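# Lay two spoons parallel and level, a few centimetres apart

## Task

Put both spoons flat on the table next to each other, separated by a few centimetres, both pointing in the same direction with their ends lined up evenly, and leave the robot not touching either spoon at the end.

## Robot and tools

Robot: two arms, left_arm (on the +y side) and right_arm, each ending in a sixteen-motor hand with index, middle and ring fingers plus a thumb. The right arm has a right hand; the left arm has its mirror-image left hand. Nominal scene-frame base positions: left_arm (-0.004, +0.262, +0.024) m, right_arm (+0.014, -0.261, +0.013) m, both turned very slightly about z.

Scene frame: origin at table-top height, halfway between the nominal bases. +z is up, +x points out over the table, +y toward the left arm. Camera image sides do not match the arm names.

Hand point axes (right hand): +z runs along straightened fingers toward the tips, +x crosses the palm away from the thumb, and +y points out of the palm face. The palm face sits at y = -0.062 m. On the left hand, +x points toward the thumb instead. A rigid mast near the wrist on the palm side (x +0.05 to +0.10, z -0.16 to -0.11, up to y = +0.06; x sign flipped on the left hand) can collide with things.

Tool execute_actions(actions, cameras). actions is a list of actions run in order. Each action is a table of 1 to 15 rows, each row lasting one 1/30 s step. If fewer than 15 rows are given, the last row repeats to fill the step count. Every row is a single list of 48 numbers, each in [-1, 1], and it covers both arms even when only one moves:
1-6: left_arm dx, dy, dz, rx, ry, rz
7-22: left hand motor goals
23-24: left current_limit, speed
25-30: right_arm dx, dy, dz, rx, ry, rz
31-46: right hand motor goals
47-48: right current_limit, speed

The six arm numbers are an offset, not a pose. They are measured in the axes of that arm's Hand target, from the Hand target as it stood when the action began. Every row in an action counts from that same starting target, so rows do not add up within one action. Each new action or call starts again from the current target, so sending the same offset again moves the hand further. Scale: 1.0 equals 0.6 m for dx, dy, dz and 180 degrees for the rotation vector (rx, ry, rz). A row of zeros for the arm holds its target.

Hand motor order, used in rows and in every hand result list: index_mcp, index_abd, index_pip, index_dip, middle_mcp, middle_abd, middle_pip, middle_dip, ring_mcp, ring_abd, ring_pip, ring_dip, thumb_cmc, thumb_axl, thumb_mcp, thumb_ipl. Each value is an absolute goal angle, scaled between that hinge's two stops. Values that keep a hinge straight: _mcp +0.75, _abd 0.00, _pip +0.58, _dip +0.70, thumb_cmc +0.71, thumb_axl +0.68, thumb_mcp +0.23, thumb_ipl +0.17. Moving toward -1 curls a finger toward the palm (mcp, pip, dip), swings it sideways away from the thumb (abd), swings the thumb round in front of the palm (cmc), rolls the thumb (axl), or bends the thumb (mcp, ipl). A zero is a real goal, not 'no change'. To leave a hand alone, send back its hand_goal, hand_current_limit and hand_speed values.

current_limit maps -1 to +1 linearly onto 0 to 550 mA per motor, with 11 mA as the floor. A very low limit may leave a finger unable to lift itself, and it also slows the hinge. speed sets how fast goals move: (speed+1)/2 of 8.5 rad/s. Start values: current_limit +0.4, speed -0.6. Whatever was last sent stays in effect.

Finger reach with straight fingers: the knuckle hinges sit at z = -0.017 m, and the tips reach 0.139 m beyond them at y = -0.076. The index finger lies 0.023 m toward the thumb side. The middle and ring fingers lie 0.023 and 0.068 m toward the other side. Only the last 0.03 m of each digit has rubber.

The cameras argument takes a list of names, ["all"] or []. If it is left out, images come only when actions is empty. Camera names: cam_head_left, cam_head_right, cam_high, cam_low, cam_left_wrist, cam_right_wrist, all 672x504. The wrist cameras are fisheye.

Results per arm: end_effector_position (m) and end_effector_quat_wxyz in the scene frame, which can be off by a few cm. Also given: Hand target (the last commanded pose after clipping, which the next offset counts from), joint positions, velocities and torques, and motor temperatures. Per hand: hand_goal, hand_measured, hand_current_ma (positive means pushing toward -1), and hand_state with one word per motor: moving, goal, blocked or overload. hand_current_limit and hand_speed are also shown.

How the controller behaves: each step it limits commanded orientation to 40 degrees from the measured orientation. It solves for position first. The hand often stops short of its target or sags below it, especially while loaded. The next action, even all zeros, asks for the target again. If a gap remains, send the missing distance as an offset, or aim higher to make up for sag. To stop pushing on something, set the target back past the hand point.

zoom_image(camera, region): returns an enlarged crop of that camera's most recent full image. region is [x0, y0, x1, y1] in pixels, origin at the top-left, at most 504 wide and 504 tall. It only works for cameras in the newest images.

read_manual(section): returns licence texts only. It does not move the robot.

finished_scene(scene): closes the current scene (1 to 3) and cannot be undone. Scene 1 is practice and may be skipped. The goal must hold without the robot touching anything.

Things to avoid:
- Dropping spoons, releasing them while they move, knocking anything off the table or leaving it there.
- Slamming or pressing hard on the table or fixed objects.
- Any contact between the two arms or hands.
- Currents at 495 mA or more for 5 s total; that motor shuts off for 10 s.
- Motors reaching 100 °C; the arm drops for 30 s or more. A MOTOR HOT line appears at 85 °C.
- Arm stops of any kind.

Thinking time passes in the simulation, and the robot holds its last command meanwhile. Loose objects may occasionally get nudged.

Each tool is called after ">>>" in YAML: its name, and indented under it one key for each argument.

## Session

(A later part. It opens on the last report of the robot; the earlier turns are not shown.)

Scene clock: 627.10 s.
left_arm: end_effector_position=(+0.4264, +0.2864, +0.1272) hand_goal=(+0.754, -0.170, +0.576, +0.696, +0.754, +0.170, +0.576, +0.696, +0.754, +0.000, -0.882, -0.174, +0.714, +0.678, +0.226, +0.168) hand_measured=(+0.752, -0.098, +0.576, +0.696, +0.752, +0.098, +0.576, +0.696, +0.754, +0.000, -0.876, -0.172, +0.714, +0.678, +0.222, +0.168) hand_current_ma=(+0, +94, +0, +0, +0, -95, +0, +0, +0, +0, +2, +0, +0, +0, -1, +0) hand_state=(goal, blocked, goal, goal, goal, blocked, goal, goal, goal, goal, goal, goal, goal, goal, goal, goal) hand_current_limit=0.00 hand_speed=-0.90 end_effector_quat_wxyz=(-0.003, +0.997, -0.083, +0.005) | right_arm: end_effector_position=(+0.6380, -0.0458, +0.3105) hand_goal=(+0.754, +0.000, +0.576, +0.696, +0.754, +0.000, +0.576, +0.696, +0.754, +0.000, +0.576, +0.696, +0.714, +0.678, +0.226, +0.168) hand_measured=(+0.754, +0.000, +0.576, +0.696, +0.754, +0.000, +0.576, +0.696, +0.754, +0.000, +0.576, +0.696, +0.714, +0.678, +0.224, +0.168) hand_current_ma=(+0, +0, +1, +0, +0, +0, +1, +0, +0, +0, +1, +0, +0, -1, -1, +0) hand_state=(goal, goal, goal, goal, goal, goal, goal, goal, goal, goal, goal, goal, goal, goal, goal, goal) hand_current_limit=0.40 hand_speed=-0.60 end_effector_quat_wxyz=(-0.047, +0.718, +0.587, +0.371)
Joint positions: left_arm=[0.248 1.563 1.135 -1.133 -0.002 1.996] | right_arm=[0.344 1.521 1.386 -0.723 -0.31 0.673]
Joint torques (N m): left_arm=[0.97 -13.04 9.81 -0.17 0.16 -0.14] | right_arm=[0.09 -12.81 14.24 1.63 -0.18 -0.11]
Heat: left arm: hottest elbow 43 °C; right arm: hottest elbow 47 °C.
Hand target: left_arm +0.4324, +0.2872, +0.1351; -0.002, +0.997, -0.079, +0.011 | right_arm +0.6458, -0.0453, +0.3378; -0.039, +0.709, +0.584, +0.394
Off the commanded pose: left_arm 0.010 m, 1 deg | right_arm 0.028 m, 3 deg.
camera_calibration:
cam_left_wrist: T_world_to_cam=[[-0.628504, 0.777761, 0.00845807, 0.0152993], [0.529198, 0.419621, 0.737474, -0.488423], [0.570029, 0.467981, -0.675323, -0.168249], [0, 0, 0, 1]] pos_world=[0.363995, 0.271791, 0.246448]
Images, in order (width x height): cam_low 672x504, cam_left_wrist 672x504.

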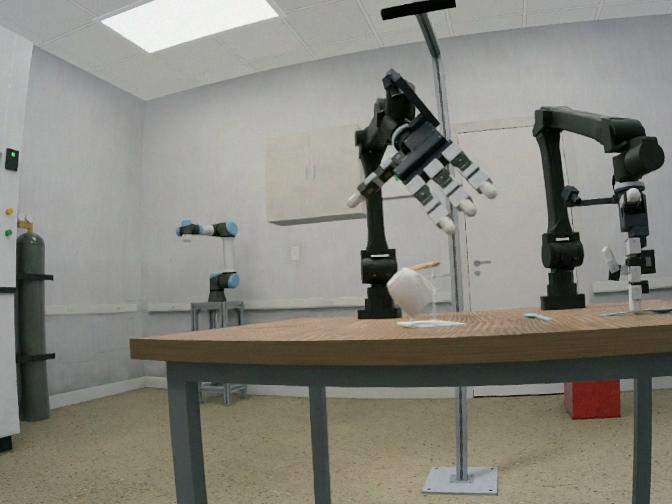

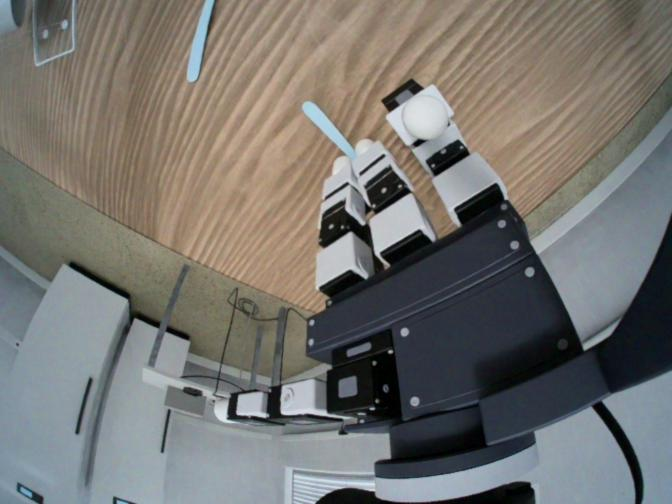

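>>> execute_actions:
  actions:
    - [[0,0,-0.015,0,0,0,0.754,-0.17,0.576,0.696,0.754,0.17,0.576,0.696,0.754,0,-0.883,-0.174,0.714,0.678,0.226,0.168,0,-0.9,0,0,0,0,0,0,0.754,0,0.576,0.696,0.754,0,0.576,0.696,0.754,0,0.576,0.696,0.714,0.678,0.226,0.168,0.4,-0.6]]
  cameras: ["cam_low"]

>>> zoom_image:
  camera: "cam_low"
  region: [520, 160, 672, 340]

Scene clock: 637.80 s.
left_arm: end_effector_position=(+0.4209, +0.2850, +0.1281) hand_goal=(+0.754, -0.170, +0.576, +0.696, +0.754, +0.170, +0.576, +0.696, +0.754, +0.000, -0.882, -0.174, +0.714, +0.678, +0.226, +0.168) hand_measured=(+0.752, -0.098, +0.576, +0.696, +0.752, +0.098, +0.576, +0.696, +0.754, +0.000, -0.876, -0.172, +0.714, +0.678, +0.222, +0.168) hand_current_ma=(+0, +94, +0, +0, +0, -95, +0, +0, +0, +0, +2, +0, +0, +0, -1, +0) hand_state=(goal, blocked, goal, goal, goal, blocked, goal, goal, goal, goal, goal, goal, goal, goal, goal, goal) hand_current_limit=0.00 hand_speed=-0.90 end_effector_quat_wxyz=(+0.001, +0.997, -0.083, -0.005) | right_arm: end_effector_position=(+0.6380, -0.0458, +0.3105) hand_goal=(+0.754, +0.000, +0.576, +0.696, +0.754, +0.000, +0.576, +0.696, +0.754, +0.000, +0.576, +0.696, +0.714, +0.678, +0.226, +0.168) hand_measured=(+0.754, +0.000, +0.576, +0.696, +0.754, +0.000, +0.576, +0.696, +0.754, +0.000, +0.576, +0.696, +0.714, +0.678, +0.224, +0.168) hand_current_ma=(+0, +0, +1, +0, +0, +0, +1, +0, +0, +0, +1, +0, +0, -1, -1, +0) hand_state=(goal, goal, goal, goal, goal, goal, goal, goal, goal, goal, goal, goal, goal, goal, goal, goal) hand_current_limit=0.40 hand_speed=-0.60 end_effector_quat_wxyz=(-0.047, +0.718, +0.587, +0.371)
Joint positions: left_arm=[0.248 1.561 1.135 -1.156 -0.002 1.996] | right_arm=[0.344 1.521 1.386 -0.723 -0.31 0.673]
Joint torques (N m): left_arm=[1.03 -13.63 10.96 -0.23 0.17 -0.14] | right_arm=[0.44 -13.39 14.35 1.55 -0.2 -0.12]
Motor temperatures (°C): left_arm=[37 36 44 28 32 28] | right_arm=[31 32 47 31 29 31]
Heat: left arm: hottest elbow 44 °C; right arm: hottest elbow 47 °C.
Hand target: left_arm +0.4322, +0.2872, +0.1441; -0.002, +0.997, -0.079, +0.011 | right_arm +0.6458, -0.0453, +0.3378; -0.039, +0.709, +0.584, +0.394
Off the commanded pose: left_arm 0.020 m, 2 deg | right_arm 0.028 m, 3 deg.
Images, in order (width x height): cam_low 672x504.

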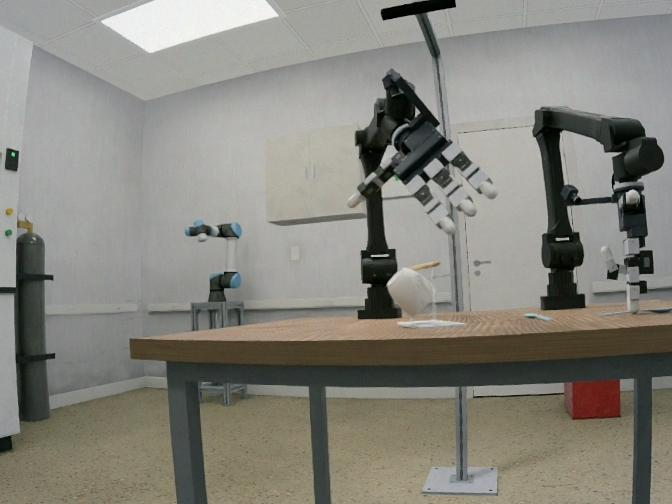

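Scaled by 2.800 from the camera's 672x504 image, which has a finer 960x720 frame.

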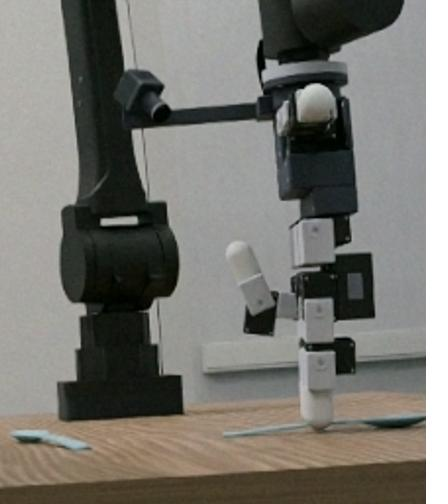

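>>> execute_actions:
  actions:
    - [[0,0,-0.025,0,0,0,0.754,-0.18,0.576,0.696,0.754,0.18,0.576,0.696,0.754,0,-0.883,-0.174,0.714,0.678,0.226,0.168,0,-0.9,0,0,0,0,0,0,0.754,0,0.576,0.696,0.754,0,0.576,0.696,0.754,0,0.576,0.696,0.714,0.678,0.226,0.168,0.4,-0.6]]
  cameras: ["cam_low","cam_left_wrist"]

>>> zoom_image:
  camera: "cam_low"
  region: [520, 160, 672, 340]

Scene clock: 652.13 s.
left_arm: end_effector_position=(+0.4147, +0.2833, +0.1392) hand_goal=(+0.754, -0.180, +0.576, +0.696, +0.754, +0.180, +0.576, +0.696, +0.754, +0.000, -0.882, -0.174, +0.714, +0.678, +0.226, +0.168) hand_measured=(+0.752, -0.098, +0.576, +0.696, +0.752, +0.098, +0.576, +0.696, +0.754, +0.000, -0.876, -0.172, +0.714, +0.678, +0.222, +0.168) hand_current_ma=(+0, +116, +0, +0, +0, -116, +0, +0, +0, +0, +2, +0, +0, +0, -1, +0) hand_state=(goal, blocked, goal, goal, goal, blocked, goal, goal, goal, goal, goal, goal, goal, goal, goal, goal) hand_current_limit=0.00 hand_speed=-0.90 end_effector_quat_wxyz=(+0.003, +0.997, -0.083, -0.011) | right_arm: end_effector_position=(+0.6380, -0.0458, +0.3105) hand_goal=(+0.754, +0.000, +0.576, +0.696, +0.754, +0.000, +0.576, +0.696, +0.754, +0.000, +0.576, +0.696, +0.714, +0.678, +0.226, +0.168) hand_measured=(+0.754, +0.000, +0.576, +0.696, +0.754, +0.000, +0.576, +0.696, +0.754, +0.000, +0.576, +0.696, +0.714, +0.678, +0.224, +0.168) hand_current_ma=(+0, +0, +1, +0, +0, +0, +1, +0, +0, +0, +1, +0, +0, -1, -1, +0) hand_state=(goal, goal, goal, goal, goal, goal, goal, goal, goal, goal, goal, goal, goal, goal, goal, goal) hand_current_limit=0.40 hand_speed=-0.60 end_effector_quat_wxyz=(-0.047, +0.718, +0.587, +0.371)
Joint positions: left_arm=[0.248 1.541 1.143 -1.196 -0.002 1.996] | right_arm=[0.344 1.521 1.386 -0.723 -0.31 0.673]
Joint torques (N m): left_arm=[1.03 -13.16 12.48 -0.24 0.17 -0.14] | right_arm=[0.38 -13.22 14.28 1.69 -0.19 -0.11]
Heat: left arm: hottest elbow 45 °C; right arm: hottest elbow 47 °C.
Hand target: left_arm +0.4318, +0.2872, +0.1591; -0.002, +0.997, -0.079, +0.011 | right_arm +0.6458, -0.0453, +0.3378; -0.039, +0.709, +0.584, +0.394
Off the commanded pose: left_arm 0.026 m, 3 deg | right_arm 0.028 m, 3 deg.
camera_calibration:
cam_left_wrist: T_world_to_cam=[[-0.627974, 0.777919, 0.0221818, 0.00802653], [0.552934, 0.425935, 0.716131, -0.4985], [0.547644, 0.461977, -0.697613, -0.137902], [0, 0, 0, 1]] pos_world=[0.356199, 0.269792, 0.260611]
Images, in order (width x height): cam_low 672x504, cam_left_wrist 672x504.

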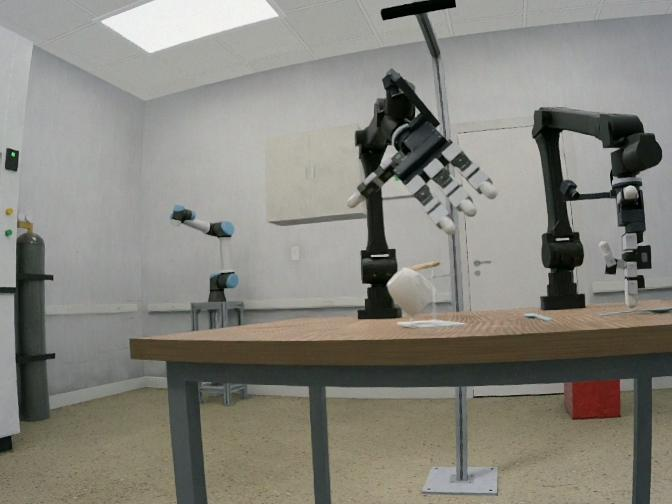

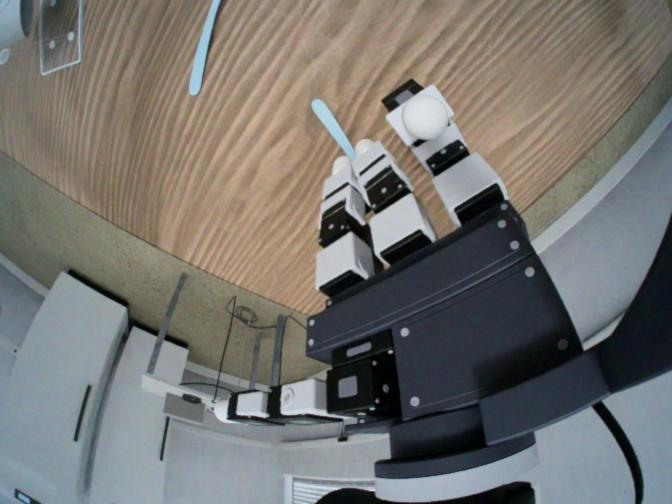

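Scaled by 2.800 from the camera's 672x504 image, which has a finer 960x720 frame.

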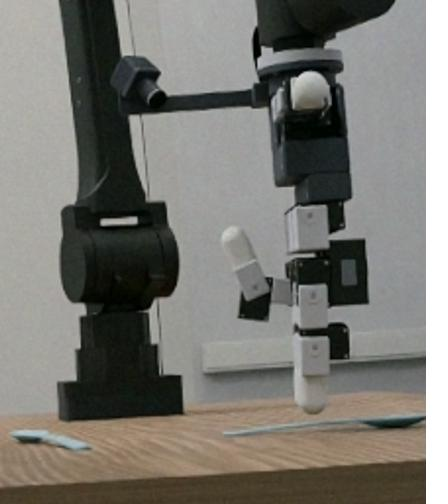

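>>> execute_actions:
  actions: []

>>> zoom_image:
  camera: "cam_head_right"
  region: [130, 220, 280, 320]

>>> zoom_image:
  camera: "cam_high"
  region: [300, 290, 440, 460]

>>> zoom_image:
  camera: "cam_left_wrist"
  region: [290, 70, 440, 200]

Scene clock: 683.90 s.
left_arm: end_effector_position=(+0.4147, +0.2833, +0.1392) hand_goal=(+0.754, -0.180, +0.576, +0.696, +0.754, +0.180, +0.576, +0.696, +0.754, +0.000, -0.882, -0.174, +0.714, +0.678, +0.226, +0.168) hand_measured=(+0.752, -0.098, +0.576, +0.696, +0.752, +0.098, +0.576, +0.696, +0.754, +0.000, -0.876, -0.172, +0.714, +0.678, +0.222, +0.168) hand_current_ma=(+0, +116, +0, +0, +0, -116, +0, +0, +0, +0, +2, +0, +0, +0, -1, +0) hand_state=(goal, blocked, goal, goal, goal, blocked, goal, goal, goal, goal, goal, goal, goal, goal, goal, goal) hand_current_limit=0.00 hand_speed=-0.90 end_effector_quat_wxyz=(+0.003, +0.997, -0.083, -0.011) | right_arm: end_effector_position=(+0.6380, -0.0458, +0.3105) hand_goal=(+0.754, +0.000, +0.576, +0.696, +0.754, +0.000, +0.576, +0.696, +0.754, +0.000, +0.576, +0.696, +0.714, +0.678, +0.226, +0.168) hand_measured=(+0.754, +0.000, +0.576, +0.696, +0.754, +0.000, +0.576, +0.696, +0.754, +0.000, +0.576, +0.696, +0.714, +0.678, +0.224, +0.168) hand_current_ma=(+0, +0, +1, +0, +0, +0, +1, +0, +0, +0, +1, +0, +0, -1, -1, +0) hand_state=(goal, goal, goal, goal, goal, goal, goal, goal, goal, goal, goal, goal, goal, goal, goal, goal) hand_current_limit=0.40 hand_speed=-0.60 end_effector_quat_wxyz=(-0.047, +0.718, +0.587, +0.371)
Joint positions: left_arm=[0.248 1.541 1.143 -1.196 -0.002 1.996] | right_arm=[0.344 1.521 1.386 -0.723 -0.31 0.673]
Joint velocities: within noise
Joint torques (N m): left_arm=[1.03 -13.1 12.46 -0.25 0.17 -0.14] | right_arm=[0.5 -13.27 14.32 1.7 -0.19 -0.12]
Motor temperatures (°C): left_arm=[37 37 46 28 32 27] | right_arm=[31 32 47 31 29 31]
Heat: left arm: hottest elbow 46 °C; right arm: hottest elbow 47 °C.
Hand target: left_arm +0.4318, +0.2872, +0.1591; -0.002, +0.997, -0.079, +0.011 | right_arm +0.6458, -0.0453, +0.3378; -0.039, +0.709, +0.584, +0.394
Off the commanded pose: left_arm 0.026 m, 3 deg | right_arm 0.028 m, 3 deg.
camera_calibration:
cam_left_wrist: T_world_to_cam=[[-0.627974, 0.777919, 0.0221818, 0.00802653], [0.552934, 0.425935, 0.716131, -0.4985], [0.547644, 0.461977, -0.697613, -0.137902], [0, 0, 0, 1]] pos_world=[0.356199, 0.269792, 0.260611]

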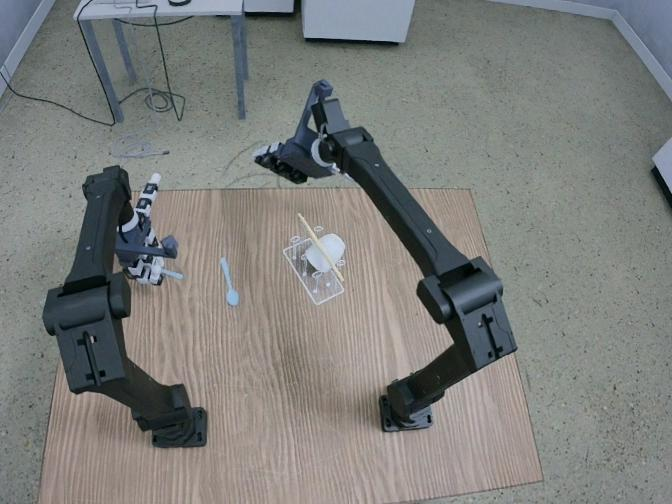

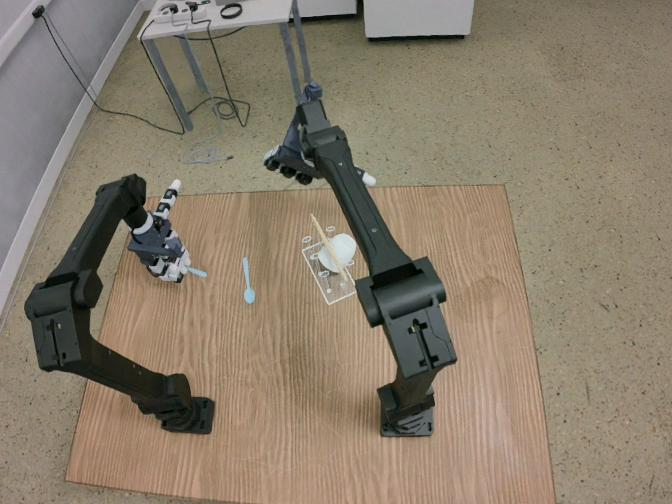

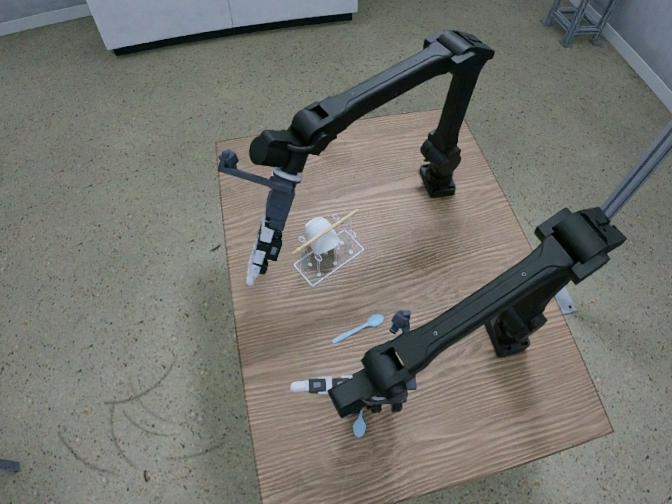

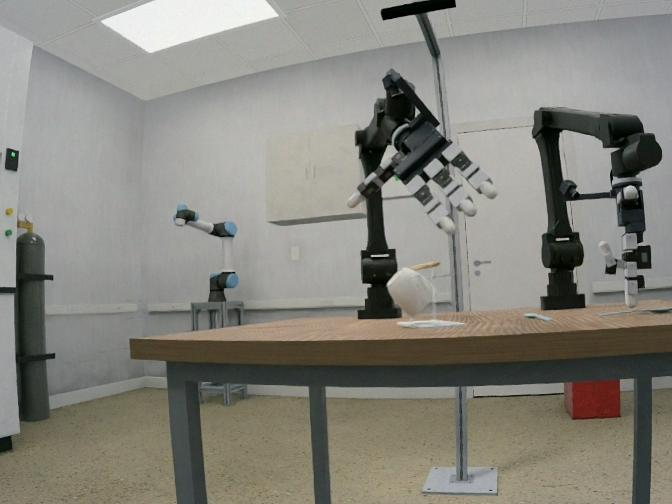

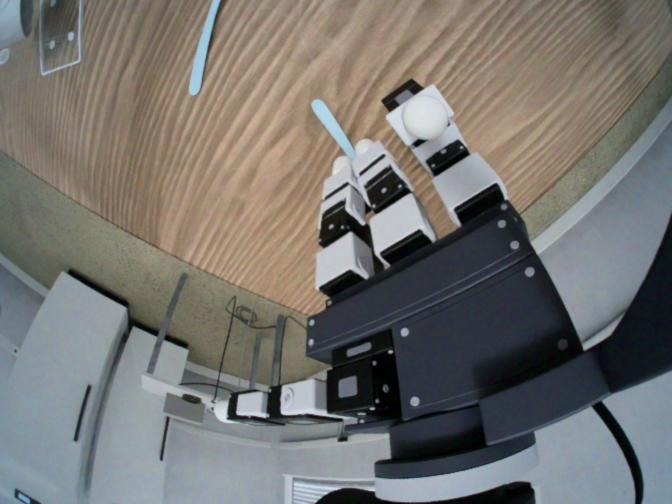

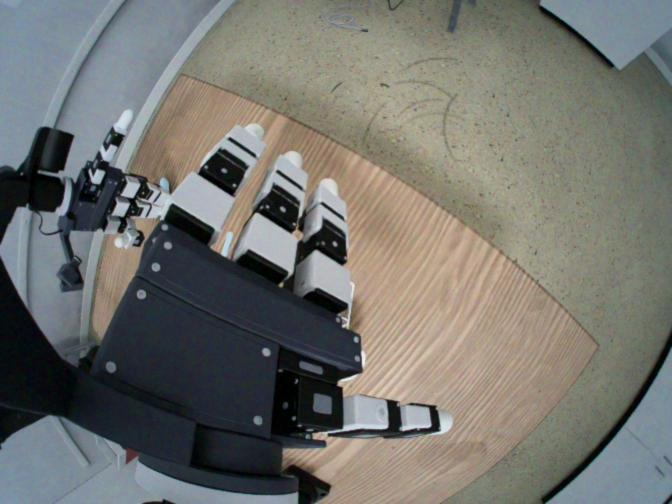

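Scaled by 3.360 from the camera's 672x504 image, which has a finer 960x720 frame.

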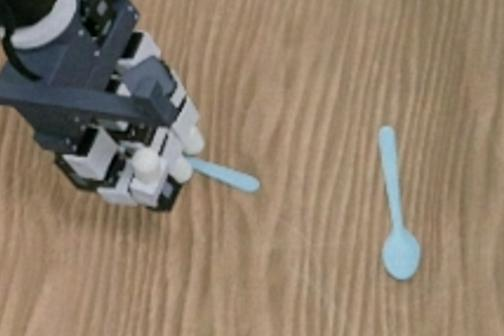

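Scaled by 2.965 from the camera's 672x504 image, which has a finer 960x720 frame.

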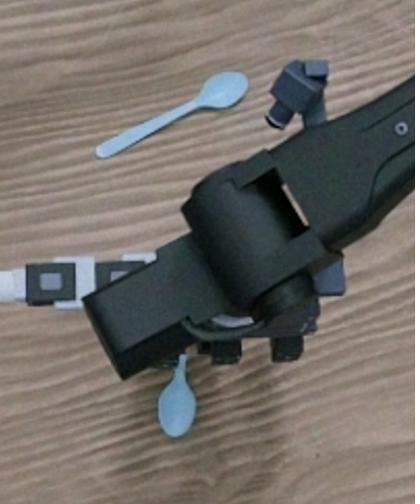

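Scaled by 3.360 from the camera's 672x504 image, which has a finer 960x720 frame.

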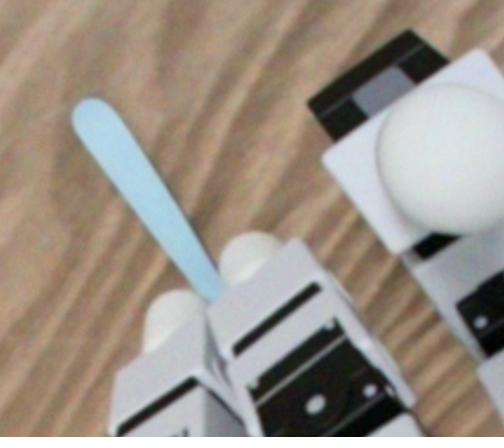

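>>> execute_actions:
  actions:
    - [[0,0,-0.02,0,0,0,0.754,0,0.576,0.696,0.754,0,0.576,0.696,0.754,0,-0.883,-0.174,0.714,0.678,0.226,0.168,0.4,-0.7,0,0,0,0,0,0,0.754,0,0.576,0.696,0.754,0,0.576,0.696,0.754,0,0.576,0.696,0.714,0.678,0.226,0.168,0.4,-0.6]]
    - [[0,0,0,0,0,0,0.89,0,0.577,0.0435,0.37,0,1.0,1.0,0.754,0,-0.883,-0.174,0.714,0.678,0.226,0.168,0.4,-0.7,0,0,0,0,0,0,0.754,0,0.576,0.696,0.754,0,0.576,0.696,0.754,0,0.576,0.696,0.714,0.678,0.226,0.168,0.4,-0.6]]
  cameras: ["cam_left_wrist"]

>>> zoom_image:
  camera: "cam_left_wrist"
  region: [260, 40, 460, 200]

Scene clock: 741.63 s.
left_arm: end_effector_position=(+0.4150, +0.2834, +0.1507) hand_goal=(+0.890, +0.000, +0.578, +0.044, +0.370, +0.000, +1.000, +1.000, +0.754, +0.000, -0.882, -0.174, +0.714, +0.678, +0.226, +0.168) hand_measured=(+0.882, -0.002, +0.576, +0.048, +0.376, +0.004, +0.996, +0.996, +0.754, +0.000, -0.876, -0.172, +0.714, +0.678, +0.222, +0.168) hand_current_ma=(-3, +0, +0, +1, +2, +0, -1, -1, +0, +0, +2, +0, +0, +0, -1, +0) hand_state=(goal, goal, goal, goal, goal, goal, goal, goal, goal, goal, goal, goal, goal, goal, goal, goal) hand_current_limit=0.40 hand_speed=-0.70 end_effector_quat_wxyz=(+0.003, +0.997, -0.083, -0.011) | right_arm: end_effector_position=(+0.6380, -0.0458, +0.3105) hand_goal=(+0.754, +0.000, +0.576, +0.696, +0.754, +0.000, +0.576, +0.696, +0.754, +0.000, +0.576, +0.696, +0.714, +0.678, +0.226, +0.168) hand_measured=(+0.754, +0.000, +0.576, +0.696, +0.754, +0.000, +0.576, +0.696, +0.754, +0.000, +0.576, +0.696, +0.714, +0.678, +0.224, +0.168) hand_current_ma=(+0, +0, +1, +0, +0, +0, +1, +0, +0, +0, +1, +0, +0, -1, -1, +0) hand_state=(goal, goal, goal, goal, goal, goal, goal, goal, goal, goal, goal, goal, goal, goal, goal, goal) hand_current_limit=0.40 hand_speed=-0.60 end_effector_quat_wxyz=(-0.047, +0.718, +0.587, +0.371)
Joint positions: left_arm=[0.248 1.53 1.163 -1.227 -0.002 1.996] | right_arm=[0.344 1.521 1.386 -0.723 -0.31 0.673]
Joint torques (N m): left_arm=[1.03 -13.04 12.6 -0.27 0.18 -0.14] | right_arm=[-0.38 -13.16 14.3 1.74 -0.19 -0.12]
Heat: left arm: hottest elbow 48 °C; right arm: hottest elbow 47 °C.
Hand target: left_arm +0.4316, +0.2871, +0.1711; -0.002, +0.997, -0.079, +0.011 | right_arm +0.6458, -0.0453, +0.3378; -0.039, +0.709, +0.584, +0.394
Off the commanded pose: left_arm 0.027 m, 3 deg | right_arm 0.028 m, 3 deg.
camera_calibration:
cam_left_wrist: T_world_to_cam=[[-0.627974, 0.777919, 0.0221818, 0.00788204], [0.552934, 0.425935, 0.716131, -0.506944], [0.547644, 0.461977, -0.697613, -0.13009], [0, 0, 0, 1]] pos_world=[0.356499, 0.269892, 0.272111]
Images, in order (width x height): cam_left_wrist 672x504.

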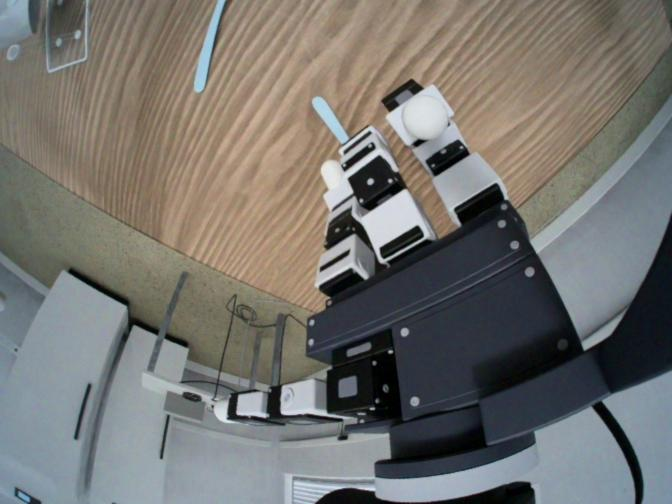

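Scaled by 2.520 from the camera's 672x504 image, which has a finer 960x720 frame.

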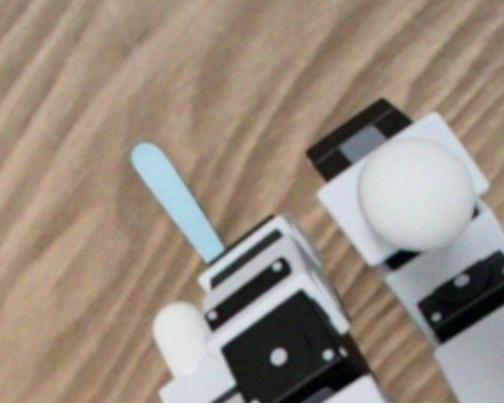

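>>> execute_actions:
  actions:
    - [[0,0,0,0,0,0,0.89,-0.25,0.577,0.0435,0.37,0.25,1.0,1.0,0.754,0,-0.883,-0.174,0.714,0.678,0.226,0.168,-0.2,-0.8,0,0,0,0,0,0,0.754,0,0.576,0.696,0.754,0,0.576,0.696,0.754,0,0.576,0.696,0.714,0.678,0.226,0.168,0.4,-0.6]]
  cameras: ["cam_left_wrist"]

>>> zoom_image:
  camera: "cam_left_wrist"
  region: [260, 40, 460, 200]

Scene clock: 752.73 s.
left_arm: end_effector_position=(+0.4150, +0.2834, +0.1507) hand_goal=(+0.890, -0.250, +0.578, +0.044, +0.370, +0.250, +1.000, +1.000, +0.754, +0.000, -0.882, -0.174, +0.714, +0.678, +0.226, +0.168) hand_measured=(+0.884, -0.164, +0.576, +0.044, +0.374, +0.164, +1.000, +0.998, +0.754, +0.000, -0.876, -0.172, +0.714, +0.678, +0.222, +0.168) hand_current_ma=(-2, +126, +0, +0, +1, -123, +0, +0, +0, +0, +2, +0, +0, +0, -1, +0) hand_state=(goal, blocked, goal, goal, goal, blocked, goal, goal, goal, goal, goal, goal, goal, goal, goal, goal) hand_current_limit=-0.20 hand_speed=-0.80 end_effector_quat_wxyz=(+0.003, +0.997, -0.083, -0.011) | right_arm: end_effector_position=(+0.6380, -0.0458, +0.3105) hand_goal=(+0.754, +0.000, +0.576, +0.696, +0.754, +0.000, +0.576, +0.696, +0.754, +0.000, +0.576, +0.696, +0.714, +0.678, +0.226, +0.168) hand_measured=(+0.754, +0.000, +0.576, +0.696, +0.754, +0.000, +0.576, +0.696, +0.754, +0.000, +0.576, +0.696, +0.714, +0.678, +0.224, +0.168) hand_current_ma=(+0, +0, +1, +0, +0, +0, +1, +0, +0, +0, +1, +0, +0, -1, -1, +0) hand_state=(goal, goal, goal, goal, goal, goal, goal, goal, goal, goal, goal, goal, goal, goal, goal, goal) hand_current_limit=0.40 hand_speed=-0.60 end_effector_quat_wxyz=(-0.047, +0.718, +0.587, +0.371)
Joint positions: left_arm=[0.248 1.53 1.163 -1.227 -0.002 1.996] | right_arm=[0.344 1.521 1.386 -0.723 -0.31 0.673]
Joint torques (N m): left_arm=[1.03 -13.04 12.63 -0.27 0.18 -0.13] | right_arm=[0.26 -13.16 14.38 1.57 -0.18 -0.13]
Heat: left arm: hottest elbow 49 °C; right arm: hottest elbow 47 °C.
Hand target: left_arm +0.4316, +0.2871, +0.1711; -0.002, +0.997, -0.079, +0.011 | right_arm +0.6458, -0.0453, +0.3378; -0.039, +0.709, +0.584, +0.394
Off the commanded pose: left_arm 0.027 m, 3 deg | right_arm 0.028 m, 3 deg.
camera_calibration:
cam_left_wrist: T_world_to_cam=[[-0.627974, 0.777919, 0.0221818, 0.00788204], [0.552934, 0.425935, 0.716131, -0.506944], [0.547644, 0.461977, -0.697613, -0.13009], [0, 0, 0, 1]] pos_world=[0.356499, 0.269892, 0.272111]
Images, in order (width x height): cam_left_wrist 672x504.

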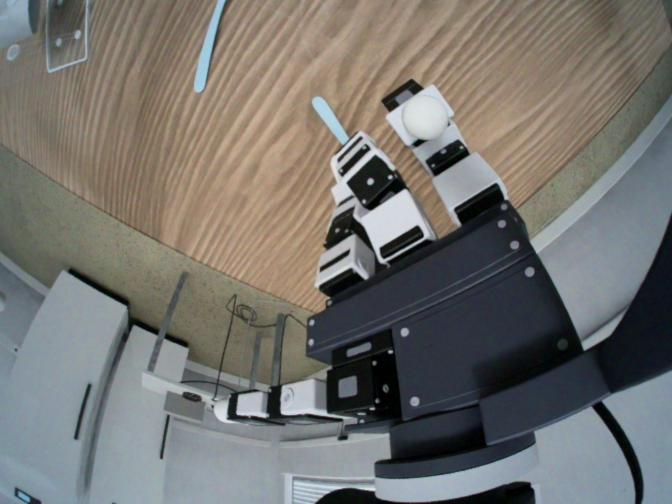

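Scaled by 2.520 from the camera's 672x504 image, which has a finer 960x720 frame.

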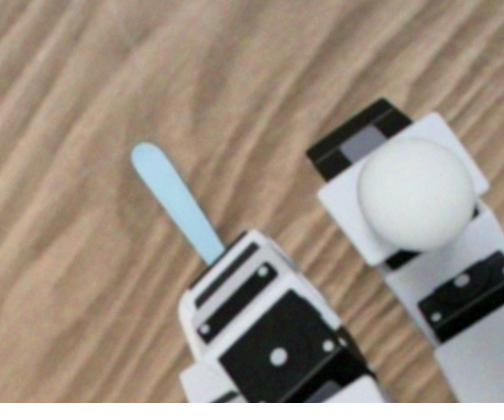

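>>> execute_actions:
  actions:
    - [[-0.028,0.0,0.03,0,0,0.0274,0.89,0.0,0.577,0.0435,0.37,0.0,1.0,1.0,0.754,0,-0.883,-0.174,0.714,0.678,0.226,0.168,-0.2,-0.7,0,0,0,0,0,0,0.754,0,0.576,0.696,0.754,0,0.576,0.696,0.754,0,0.576,0.696,0.714,0.678,0.226,0.168,0.4,-0.6]]
    - [[0,0,0.03,0,0,0,0.89,0.0,0.577,0.0435,0.37,0.0,1.0,1.0,0.754,0,-0.883,-0.174,0.714,0.678,0.226,0.168,-0.2,-0.7,0,0,0,0,0,0,0.754,0,0.576,0.696,0.754,0,0.576,0.696,0.754,0,0.576,0.696,0.714,0.678,0.226,0.168,0.4,-0.6]]
  cameras: ["cam_left_wrist"]

>>> zoom_image:
  camera: "cam_left_wrist"
  region: [260, 40, 460, 200]

Scene clock: 807.83 s.
left_arm: end_effector_position=(+0.4136, +0.2843, +0.1386) hand_goal=(+0.890, +0.000, +0.578, +0.044, +0.370, +0.000, +1.000, +1.000, +0.754, +0.000, -0.882, -0.174, +0.714, +0.678, +0.226, +0.168) hand_measured=(+0.884, -0.002, +0.576, +0.044, +0.374, +0.004, +1.000, +0.998, +0.754, +0.000, -0.876, -0.172, +0.714, +0.678, +0.222, +0.168) hand_current_ma=(-2, +0, +0, +0, +1, +0, +0, +0, +0, +0, +2, +0, +0, +0, -1, +0) hand_state=(goal, goal, goal, goal, goal, goal, goal, goal, goal, goal, goal, goal, goal, goal, goal, goal) hand_current_limit=-0.20 hand_speed=-0.70 end_effector_quat_wxyz=(-0.004, +0.993, -0.118, +0.007) | right_arm: end_effector_position=(+0.6380, -0.0458, +0.3105) hand_goal=(+0.754, +0.000, +0.576, +0.696, +0.754, +0.000, +0.576, +0.696, +0.754, +0.000, +0.576, +0.696, +0.714, +0.678, +0.226, +0.168) hand_measured=(+0.754, +0.000, +0.576, +0.696, +0.754, +0.000, +0.576, +0.696, +0.754, +0.000, +0.576, +0.696, +0.714, +0.678, +0.224, +0.168) hand_current_ma=(+0, +0, +1, +0, +0, +0, +1, +0, +0, +0, +1, +0, +0, -1, -1, +0) hand_state=(goal, goal, goal, goal, goal, goal, goal, goal, goal, goal, goal, goal, goal, goal, goal, goal) hand_current_limit=0.40 hand_speed=-0.60 end_effector_quat_wxyz=(-0.047, +0.718, +0.587, +0.371)
Joint positions: left_arm=[0.248 1.53 1.131 -1.156 -0.002 2.067] | right_arm=[0.344 1.521 1.386 -0.723 -0.31 0.673]
Joint torques (N m): left_arm=[1.73 -11.63 8.24 0.87 0.17 0.11] | right_arm=[-0.21 -13.63 14.24 1.62 -0.19 -0.11]
Motor temperatures (°C): left_arm=[36 37 51 27 32 27] | right_arm=[31 32 47 30 29 30]
Heat: left arm: hottest elbow 51 °C; right arm: hottest elbow 47 °C.
Hand target: left_arm +0.4158, +0.2899, +0.1347; -0.003, +0.992, -0.122, +0.011 | right_arm +0.6458, -0.0453, +0.3378; -0.039, +0.709, +0.584, +0.394
Off the commanded pose: left_arm 0.007 m, 1 deg | right_arm 0.028 m, 3 deg.
joint sent to its limit (left arm) — joint 6 (wrist roll), upper limit. The joint targets are off in position, not in orientation.
camera_calibration:
cam_left_wrist: T_world_to_cam=[[-0.572132, 0.820126, 0.0076001, -0.0265161], [0.554384, 0.379884, 0.740505, -0.488659], [0.60442, 0.42788, -0.672008, -0.155508], [0, 0, 0, 1]] pos_world=[0.349726, 0.273919, 0.257553]
Images, in order (width x height): cam_left_wrist 672x504.

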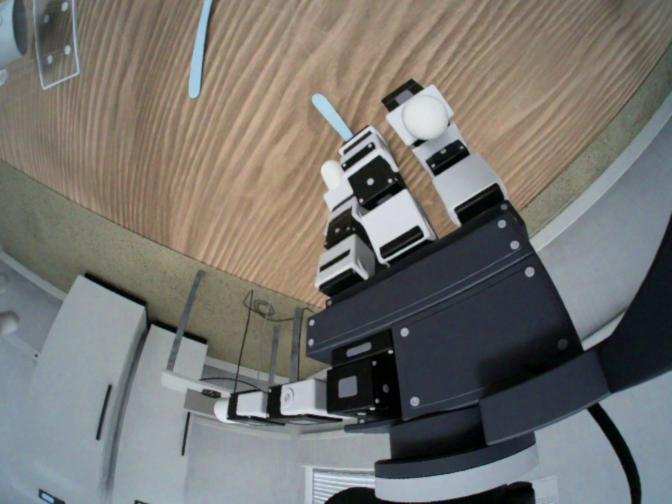

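Scaled by 2.520 from the camera's 672x504 image, which has a finer 960x720 frame.

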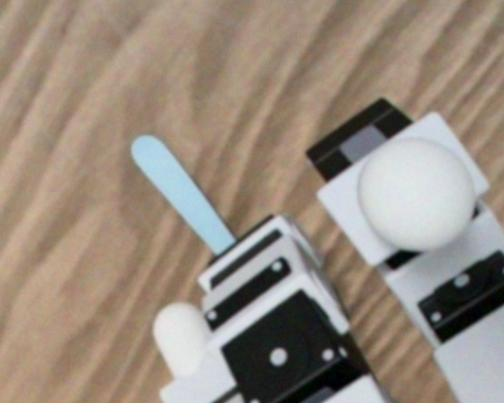

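>>> execute_actions:
  actions:
    - [[-0.006,-0.0067,0.036,0,0,0,0.89,0.0,0.577,0.0435,0.37,0.0,1.0,1.0,0.754,0,-0.883,-0.174,0.714,0.678,0.226,0.168,-0.2,-0.7,0,0,0,0,0,0,0.754,0,0.576,0.696,0.754,0,0.576,0.696,0.754,0,0.576,0.696,0.714,0.678,0.226,0.168,0.4,-0.6]]
  cameras: ["cam_left_wrist","cam_low"]

>>> zoom_image:
  camera: "cam_left_wrist"
  region: [260, 40, 460, 200]

>>> zoom_image:
  camera: "cam_low"
  region: [550, 230, 672, 340]

Scene clock: 831.87 s.
left_arm: end_effector_position=(+0.4116, +0.2896, +0.1172) hand_goal=(+0.890, +0.000, +0.578, +0.044, +0.370, +0.000, +1.000, +1.000, +0.754, +0.000, -0.882, -0.174, +0.714, +0.678, +0.226, +0.168) hand_measured=(+0.884, -0.002, +0.576, +0.044, +0.374, +0.002, +1.000, +0.998, +0.754, +0.000, -0.876, -0.172, +0.714, +0.678, +0.222, +0.168) hand_current_ma=(-2, +0, +0, +0, +1, +0, +0, +0, +0, +0, +2, +0, +0, +0, -1, +0) hand_state=(goal, goal, goal, goal, goal, goal, goal, goal, goal, goal, goal, goal, goal, goal, goal, goal) hand_current_limit=-0.20 hand_speed=-0.70 end_effector_quat_wxyz=(-0.004, +0.994, -0.111, +0.007) | right_arm: end_effector_position=(+0.6380, -0.0458, +0.3105) hand_goal=(+0.754, +0.000, +0.576, +0.696, +0.754, +0.000, +0.576, +0.696, +0.754, +0.000, +0.576, +0.696, +0.714, +0.678, +0.226, +0.168) hand_measured=(+0.754, +0.000, +0.576, +0.696, +0.754, +0.000, +0.576, +0.696, +0.754, +0.000, +0.576, +0.696, +0.714, +0.678, +0.224, +0.168) hand_current_ma=(+0, +0, +1, +0, +0, +0, +1, +0, +0, +0, +1, +0, +0, -1, -1, +0) hand_state=(goal, goal, goal, goal, goal, goal, goal, goal, goal, goal, goal, goal, goal, goal, goal, goal) hand_current_limit=0.40 hand_speed=-0.60 end_effector_quat_wxyz=(-0.047, +0.718, +0.587, +0.371)
Joint positions: left_arm=[0.262 1.55 1.092 -1.098 -0.002 2.067] | right_arm=[0.344 1.521 1.386 -0.723 -0.31 0.673]
Joint torques (N m): left_arm=[1.67 -11.63 8.12 0.85 -0.02 0.11] | right_arm=[0.15 -13.33 14.39 1.62 -0.18 -0.13]
Heat: left arm: hottest elbow 48 °C; right arm: hottest elbow 48 °C.
Hand target: left_arm +0.4138, +0.2947, +0.1131; -0.003, +0.992, -0.122, +0.011 | right_arm +0.6458, -0.0453, +0.3378; -0.039, +0.709, +0.584, +0.394
Off the commanded pose: left_arm 0.007 m, 1 deg | right_arm 0.028 m, 3 deg.
joint sent to its limit (left arm) — joint 6 (wrist roll), upper limit. The joint targets are off in position, not in orientation.
camera_calibration:
cam_left_wrist: T_world_to_cam=[[-0.583386, 0.812158, 0.00769579, -0.0248969], [0.549137, 0.387437, 0.740501, -0.473838], [0.598422, 0.436224, -0.672012, -0.170854], [0, 0, 0, 1]] pos_world=[0.34792, 0.278333, 0.236253]
Images, in order (width x height): cam_low 672x504, cam_left_wrist 672x504.

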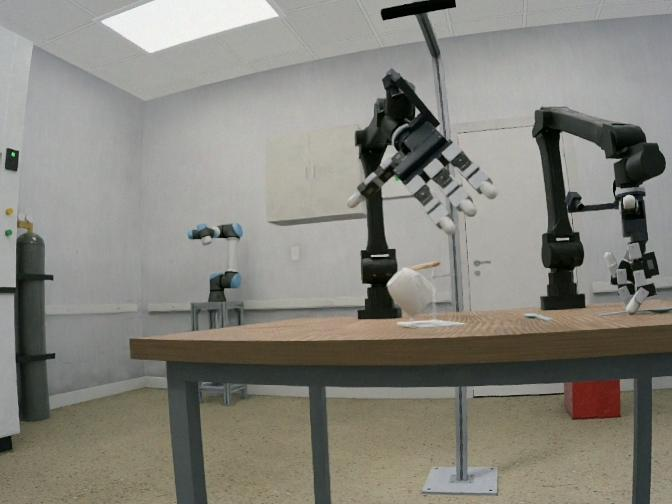

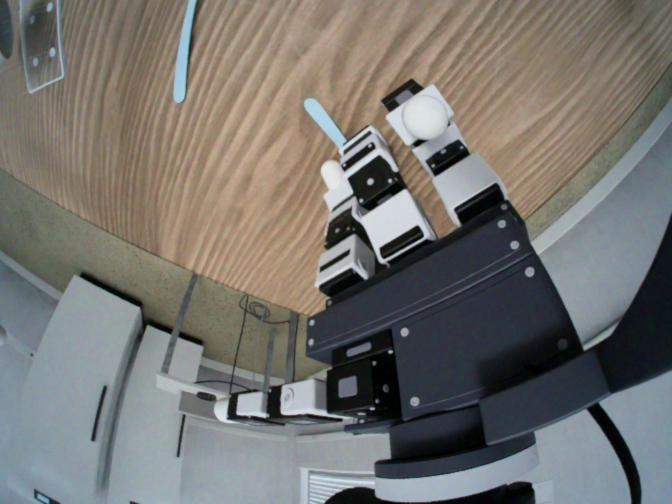

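Scaled by 2.520 from the camera's 672x504 image, which has a finer 960x720 frame.

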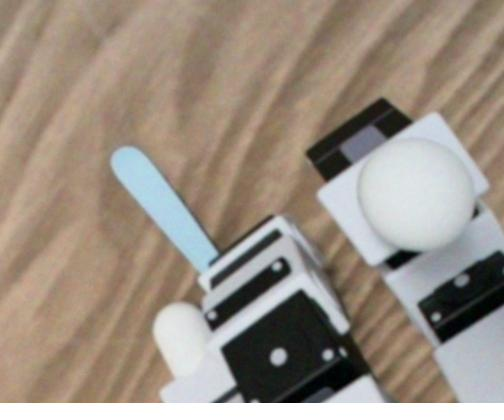

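Scaled by 4.131 from the camera's 672x504 image, which has a finer 960x720 frame.

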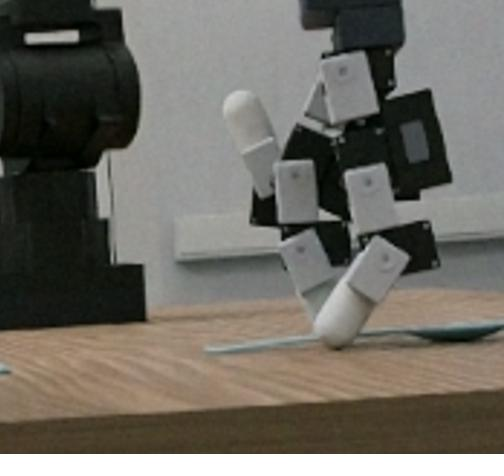

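>>> execute_actions:
  actions:
    - [[0,0,0,0,0,0,0.89,-0.2,0.577,0.0435,0.37,0.2,1.0,1.0,0.754,0,-0.883,-0.174,0.714,0.678,0.226,0.168,-0.2,-0.9,0,0,0,0,0,0,0.754,0,0.576,0.696,0.754,0,0.576,0.696,0.754,0,0.576,0.696,0.714,0.678,0.226,0.168,0.4,-0.6]]
  cameras: ["cam_left_wrist"]

>>> zoom_image:
  camera: "cam_left_wrist"
  region: [260, 40, 460, 200]

Scene clock: 849.57 s.
left_arm: end_effector_position=(+0.4115, +0.2896, +0.1172) hand_goal=(+0.890, -0.200, +0.578, +0.044, +0.370, +0.200, +1.000, +1.000, +0.754, +0.000, -0.882, -0.174, +0.714, +0.678, +0.226, +0.168) hand_measured=(+0.884, -0.132, +0.576, +0.042, +0.374, +0.128, +1.000, +1.000, +0.754, +0.000, -0.876, -0.172, +0.714, +0.678, +0.222, +0.168) hand_current_ma=(-2, +85, +0, +0, +1, -91, +0, +0, +0, +0, +2, +0, +0, +0, -1, +0) hand_state=(goal, blocked, goal, goal, goal, blocked, goal, goal, goal, goal, goal, goal, goal, goal, goal, goal) hand_current_limit=-0.20 hand_speed=-0.90 end_effector_quat_wxyz=(-0.004, +0.994, -0.112, +0.007) | right_arm: end_effector_position=(+0.6380, -0.0458, +0.3105) hand_goal=(+0.754, +0.000, +0.576, +0.696, +0.754, +0.000, +0.576, +0.696, +0.754, +0.000, +0.576, +0.696, +0.714, +0.678, +0.226, +0.168) hand_measured=(+0.754, +0.000, +0.576, +0.696, +0.754, +0.000, +0.576, +0.696, +0.754, +0.000, +0.576, +0.696, +0.714, +0.678, +0.224, +0.168) hand_current_ma=(+0, +0, +1, +0, +0, +0, +1, +0, +0, +0, +1, +0, +0, -1, -1, +0) hand_state=(goal, goal, goal, goal, goal, goal, goal, goal, goal, goal, goal, goal, goal, goal, goal, goal) hand_current_limit=0.40 hand_speed=-0.60 end_effector_quat_wxyz=(-0.047, +0.718, +0.587, +0.371)
Joint positions: left_arm=[0.262 1.55 1.092 -1.098 -0.002 2.068] | right_arm=[0.344 1.521 1.386 -0.723 -0.31 0.673]
Joint torques (N m): left_arm=[1.73 -11.69 8.12 0.85 -0.01 0.1] | right_arm=[-0.09 -13.33 14.26 1.81 -0.2 -0.1]
Motor temperatures (°C): left_arm=[36 37 46 27 31 27] | right_arm=[31 32 48 30 29 30]
Heat: left arm: hottest elbow 46 °C; right arm: hottest elbow 48 °C.
Hand target: left_arm +0.4138, +0.2947, +0.1131; -0.003, +0.992, -0.122, +0.011 | right_arm +0.6458, -0.0453, +0.3378; -0.039, +0.709, +0.584, +0.394
Off the commanded pose: left_arm 0.007 m, 1 deg | right_arm 0.028 m, 3 deg.
joint sent to its limit (left arm) — joint 6 (wrist roll), upper limit. The joint targets are off in position, not in orientation.
camera_calibration:
cam_left_wrist: T_world_to_cam=[[-0.582106, 0.813077, 0.00761376, -0.0257163], [0.549715, 0.386623, 0.740497, -0.473795], [0.599137, 0.435234, -0.672016, -0.17081], [0, 0, 0, 1]] pos_world=[0.347821, 0.278432, 0.236253]
Images, in order (width x height): cam_left_wrist 672x504.

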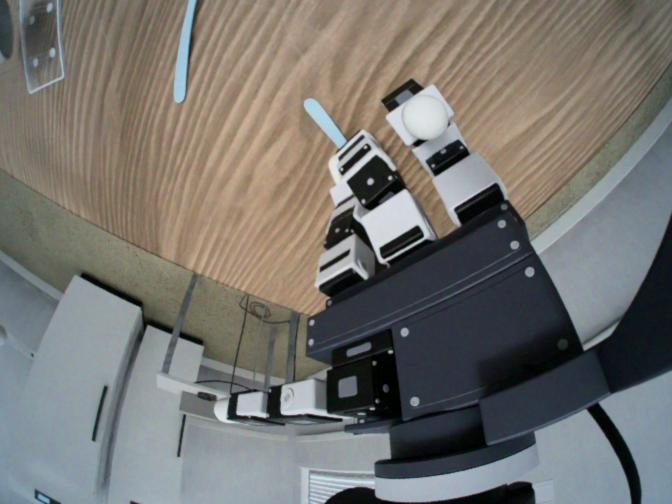

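Scaled by 2.520 from the camera's 672x504 image, which has a finer 960x720 frame.

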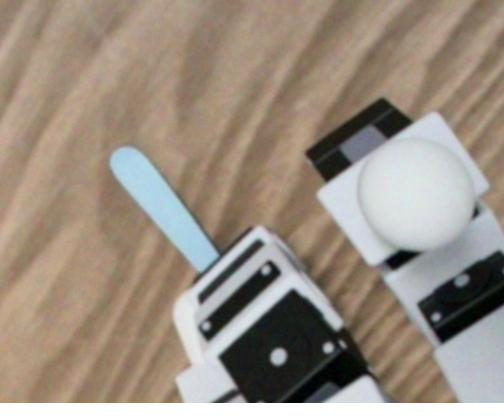

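>>> execute_actions:
  actions:
    - [[0,0,-0.02,0,0,0,0.89,-0.25,0.577,0.0435,0.37,0.25,1.0,1.0,0.754,0,-0.883,-0.174,0.714,0.678,0.226,0.168,0,-0.9,0,0,0,0,0,0,0.754,0,0.576,0.696,0.754,0,0.576,0.696,0.754,0,0.576,0.696,0.714,0.678,0.226,0.168,0.4,-0.6]]
    - [[0,0,-0.025,0,0,0,0.89,-0.25,0.577,0.0435,0.37,0.25,1.0,1.0,0.754,0,-0.883,-0.174,0.714,0.678,0.226,0.168,0,-0.9,0,0,0,0,0,0,0.754,0,0.576,0.696,0.754,0,0.576,0.696,0.754,0,0.576,0.696,0.714,0.678,0.226,0.168,0.4,-0.6]]
  cameras: ["cam_left_wrist","cam_low"]

>>> zoom_image:
  camera: "cam_low"
  region: [550, 230, 672, 340]

Scene clock: 864.67 s.
left_arm: end_effector_position=(+0.4004, +0.2872, +0.1223) hand_goal=(+0.890, -0.250, +0.578, +0.044, +0.370, +0.250, +1.000, +1.000, +0.754, +0.000, -0.882, -0.174, +0.714, +0.678, +0.226, +0.168) hand_measured=(+0.884, -0.168, +0.572, +0.038, +0.372, +0.162, +1.000, +1.000, +0.754, +0.000, -0.876, -0.172, +0.714, +0.678, +0.222, +0.168) hand_current_ma=(-2, +118, -2, -2, +0, -131, +0, +0, +0, +0, +2, +0, +0, +0, -1, +0) hand_state=(goal, blocked, goal, goal, goal, blocked, goal, goal, goal, goal, goal, goal, goal, goal, goal, goal) hand_current_limit=0.00 hand_speed=-0.90 end_effector_quat_wxyz=(+0.003, +0.994, -0.113, -0.010) | right_arm: end_effector_position=(+0.6380, -0.0458, +0.3105) hand_goal=(+0.754, +0.000, +0.576, +0.696, +0.754, +0.000, +0.576, +0.696, +0.754, +0.000, +0.576, +0.696, +0.714, +0.678, +0.226, +0.168) hand_measured=(+0.754, +0.000, +0.576, +0.696, +0.754, +0.000, +0.576, +0.696, +0.754, +0.000, +0.576, +0.696, +0.714, +0.678, +0.224, +0.168) hand_current_ma=(+0, +0, +1, +0, +0, +0, +1, +0, +0, +0, +1, +0, +0, -1, -1, +0) hand_state=(goal, goal, goal, goal, goal, goal, goal, goal, goal, goal, goal, goal, goal, goal, goal, goal) hand_current_limit=0.40 hand_speed=-0.60 end_effector_quat_wxyz=(-0.047, +0.718, +0.587, +0.371)
Joint positions: left_arm=[0.264 1.54 1.092 -1.144 -0.002 2.073] | right_arm=[0.344 1.521 1.386 -0.723 -0.31 0.673]
Joint torques (N m): left_arm=[1.73 -13.1 11.6 -0.25 -0.04 0.1] | right_arm=[0.38 -13.22 14.46 1.68 -0.18 -0.14]
Heat: left arm: hottest elbow 46 °C; right arm: hottest elbow 48 °C.
Hand target: left_arm +0.4132, +0.2946, +0.1400; -0.003, +0.992, -0.122, +0.011 | right_arm +0.6458, -0.0453, +0.3378; -0.039, +0.709, +0.584, +0.394
Off the commanded pose: left_arm 0.023 m, 3 deg | right_arm 0.028 m, 3 deg.
joint sent to its limit (left arm) — joint 6 (wrist roll), upper limit. The joint targets are off in position, not in orientation.
camera_calibration:
cam_left_wrist: T_world_to_cam=[[-0.579183, 0.814961, 0.0196119, -0.0334691], [0.575687, 0.391864, 0.717654, -0.479683], [0.577175, 0.426944, -0.696123, -0.145648], [0, 0, 0, 1]] pos_world=[0.340827, 0.27743, 0.243514]
Images, in order (width x height): cam_low 672x504, cam_left_wrist 672x504.

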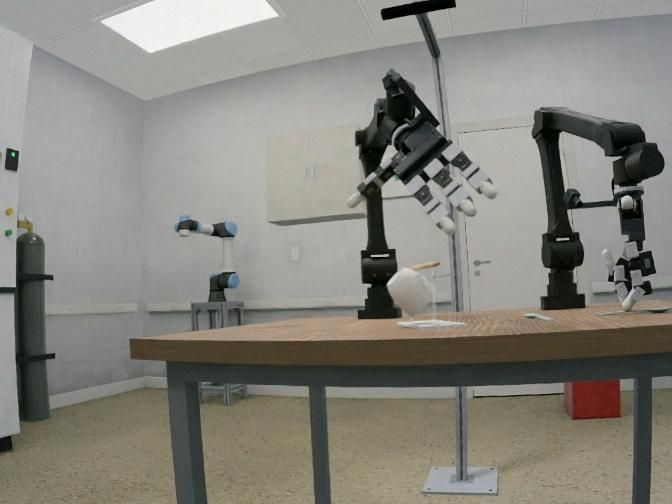

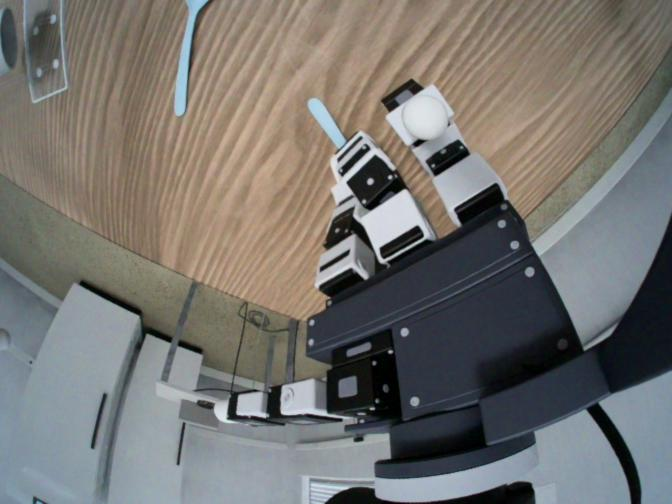

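Scaled by 4.131 from the camera's 672x504 image, which has a finer 960x720 frame.

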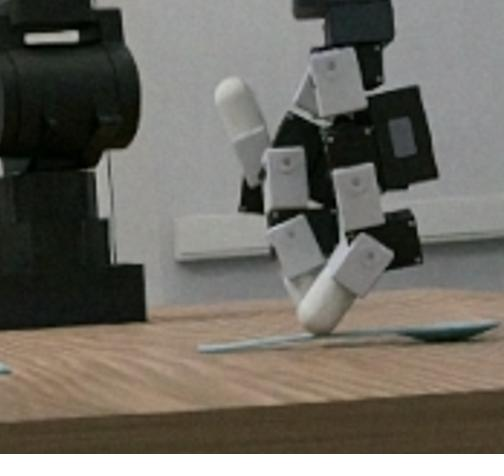

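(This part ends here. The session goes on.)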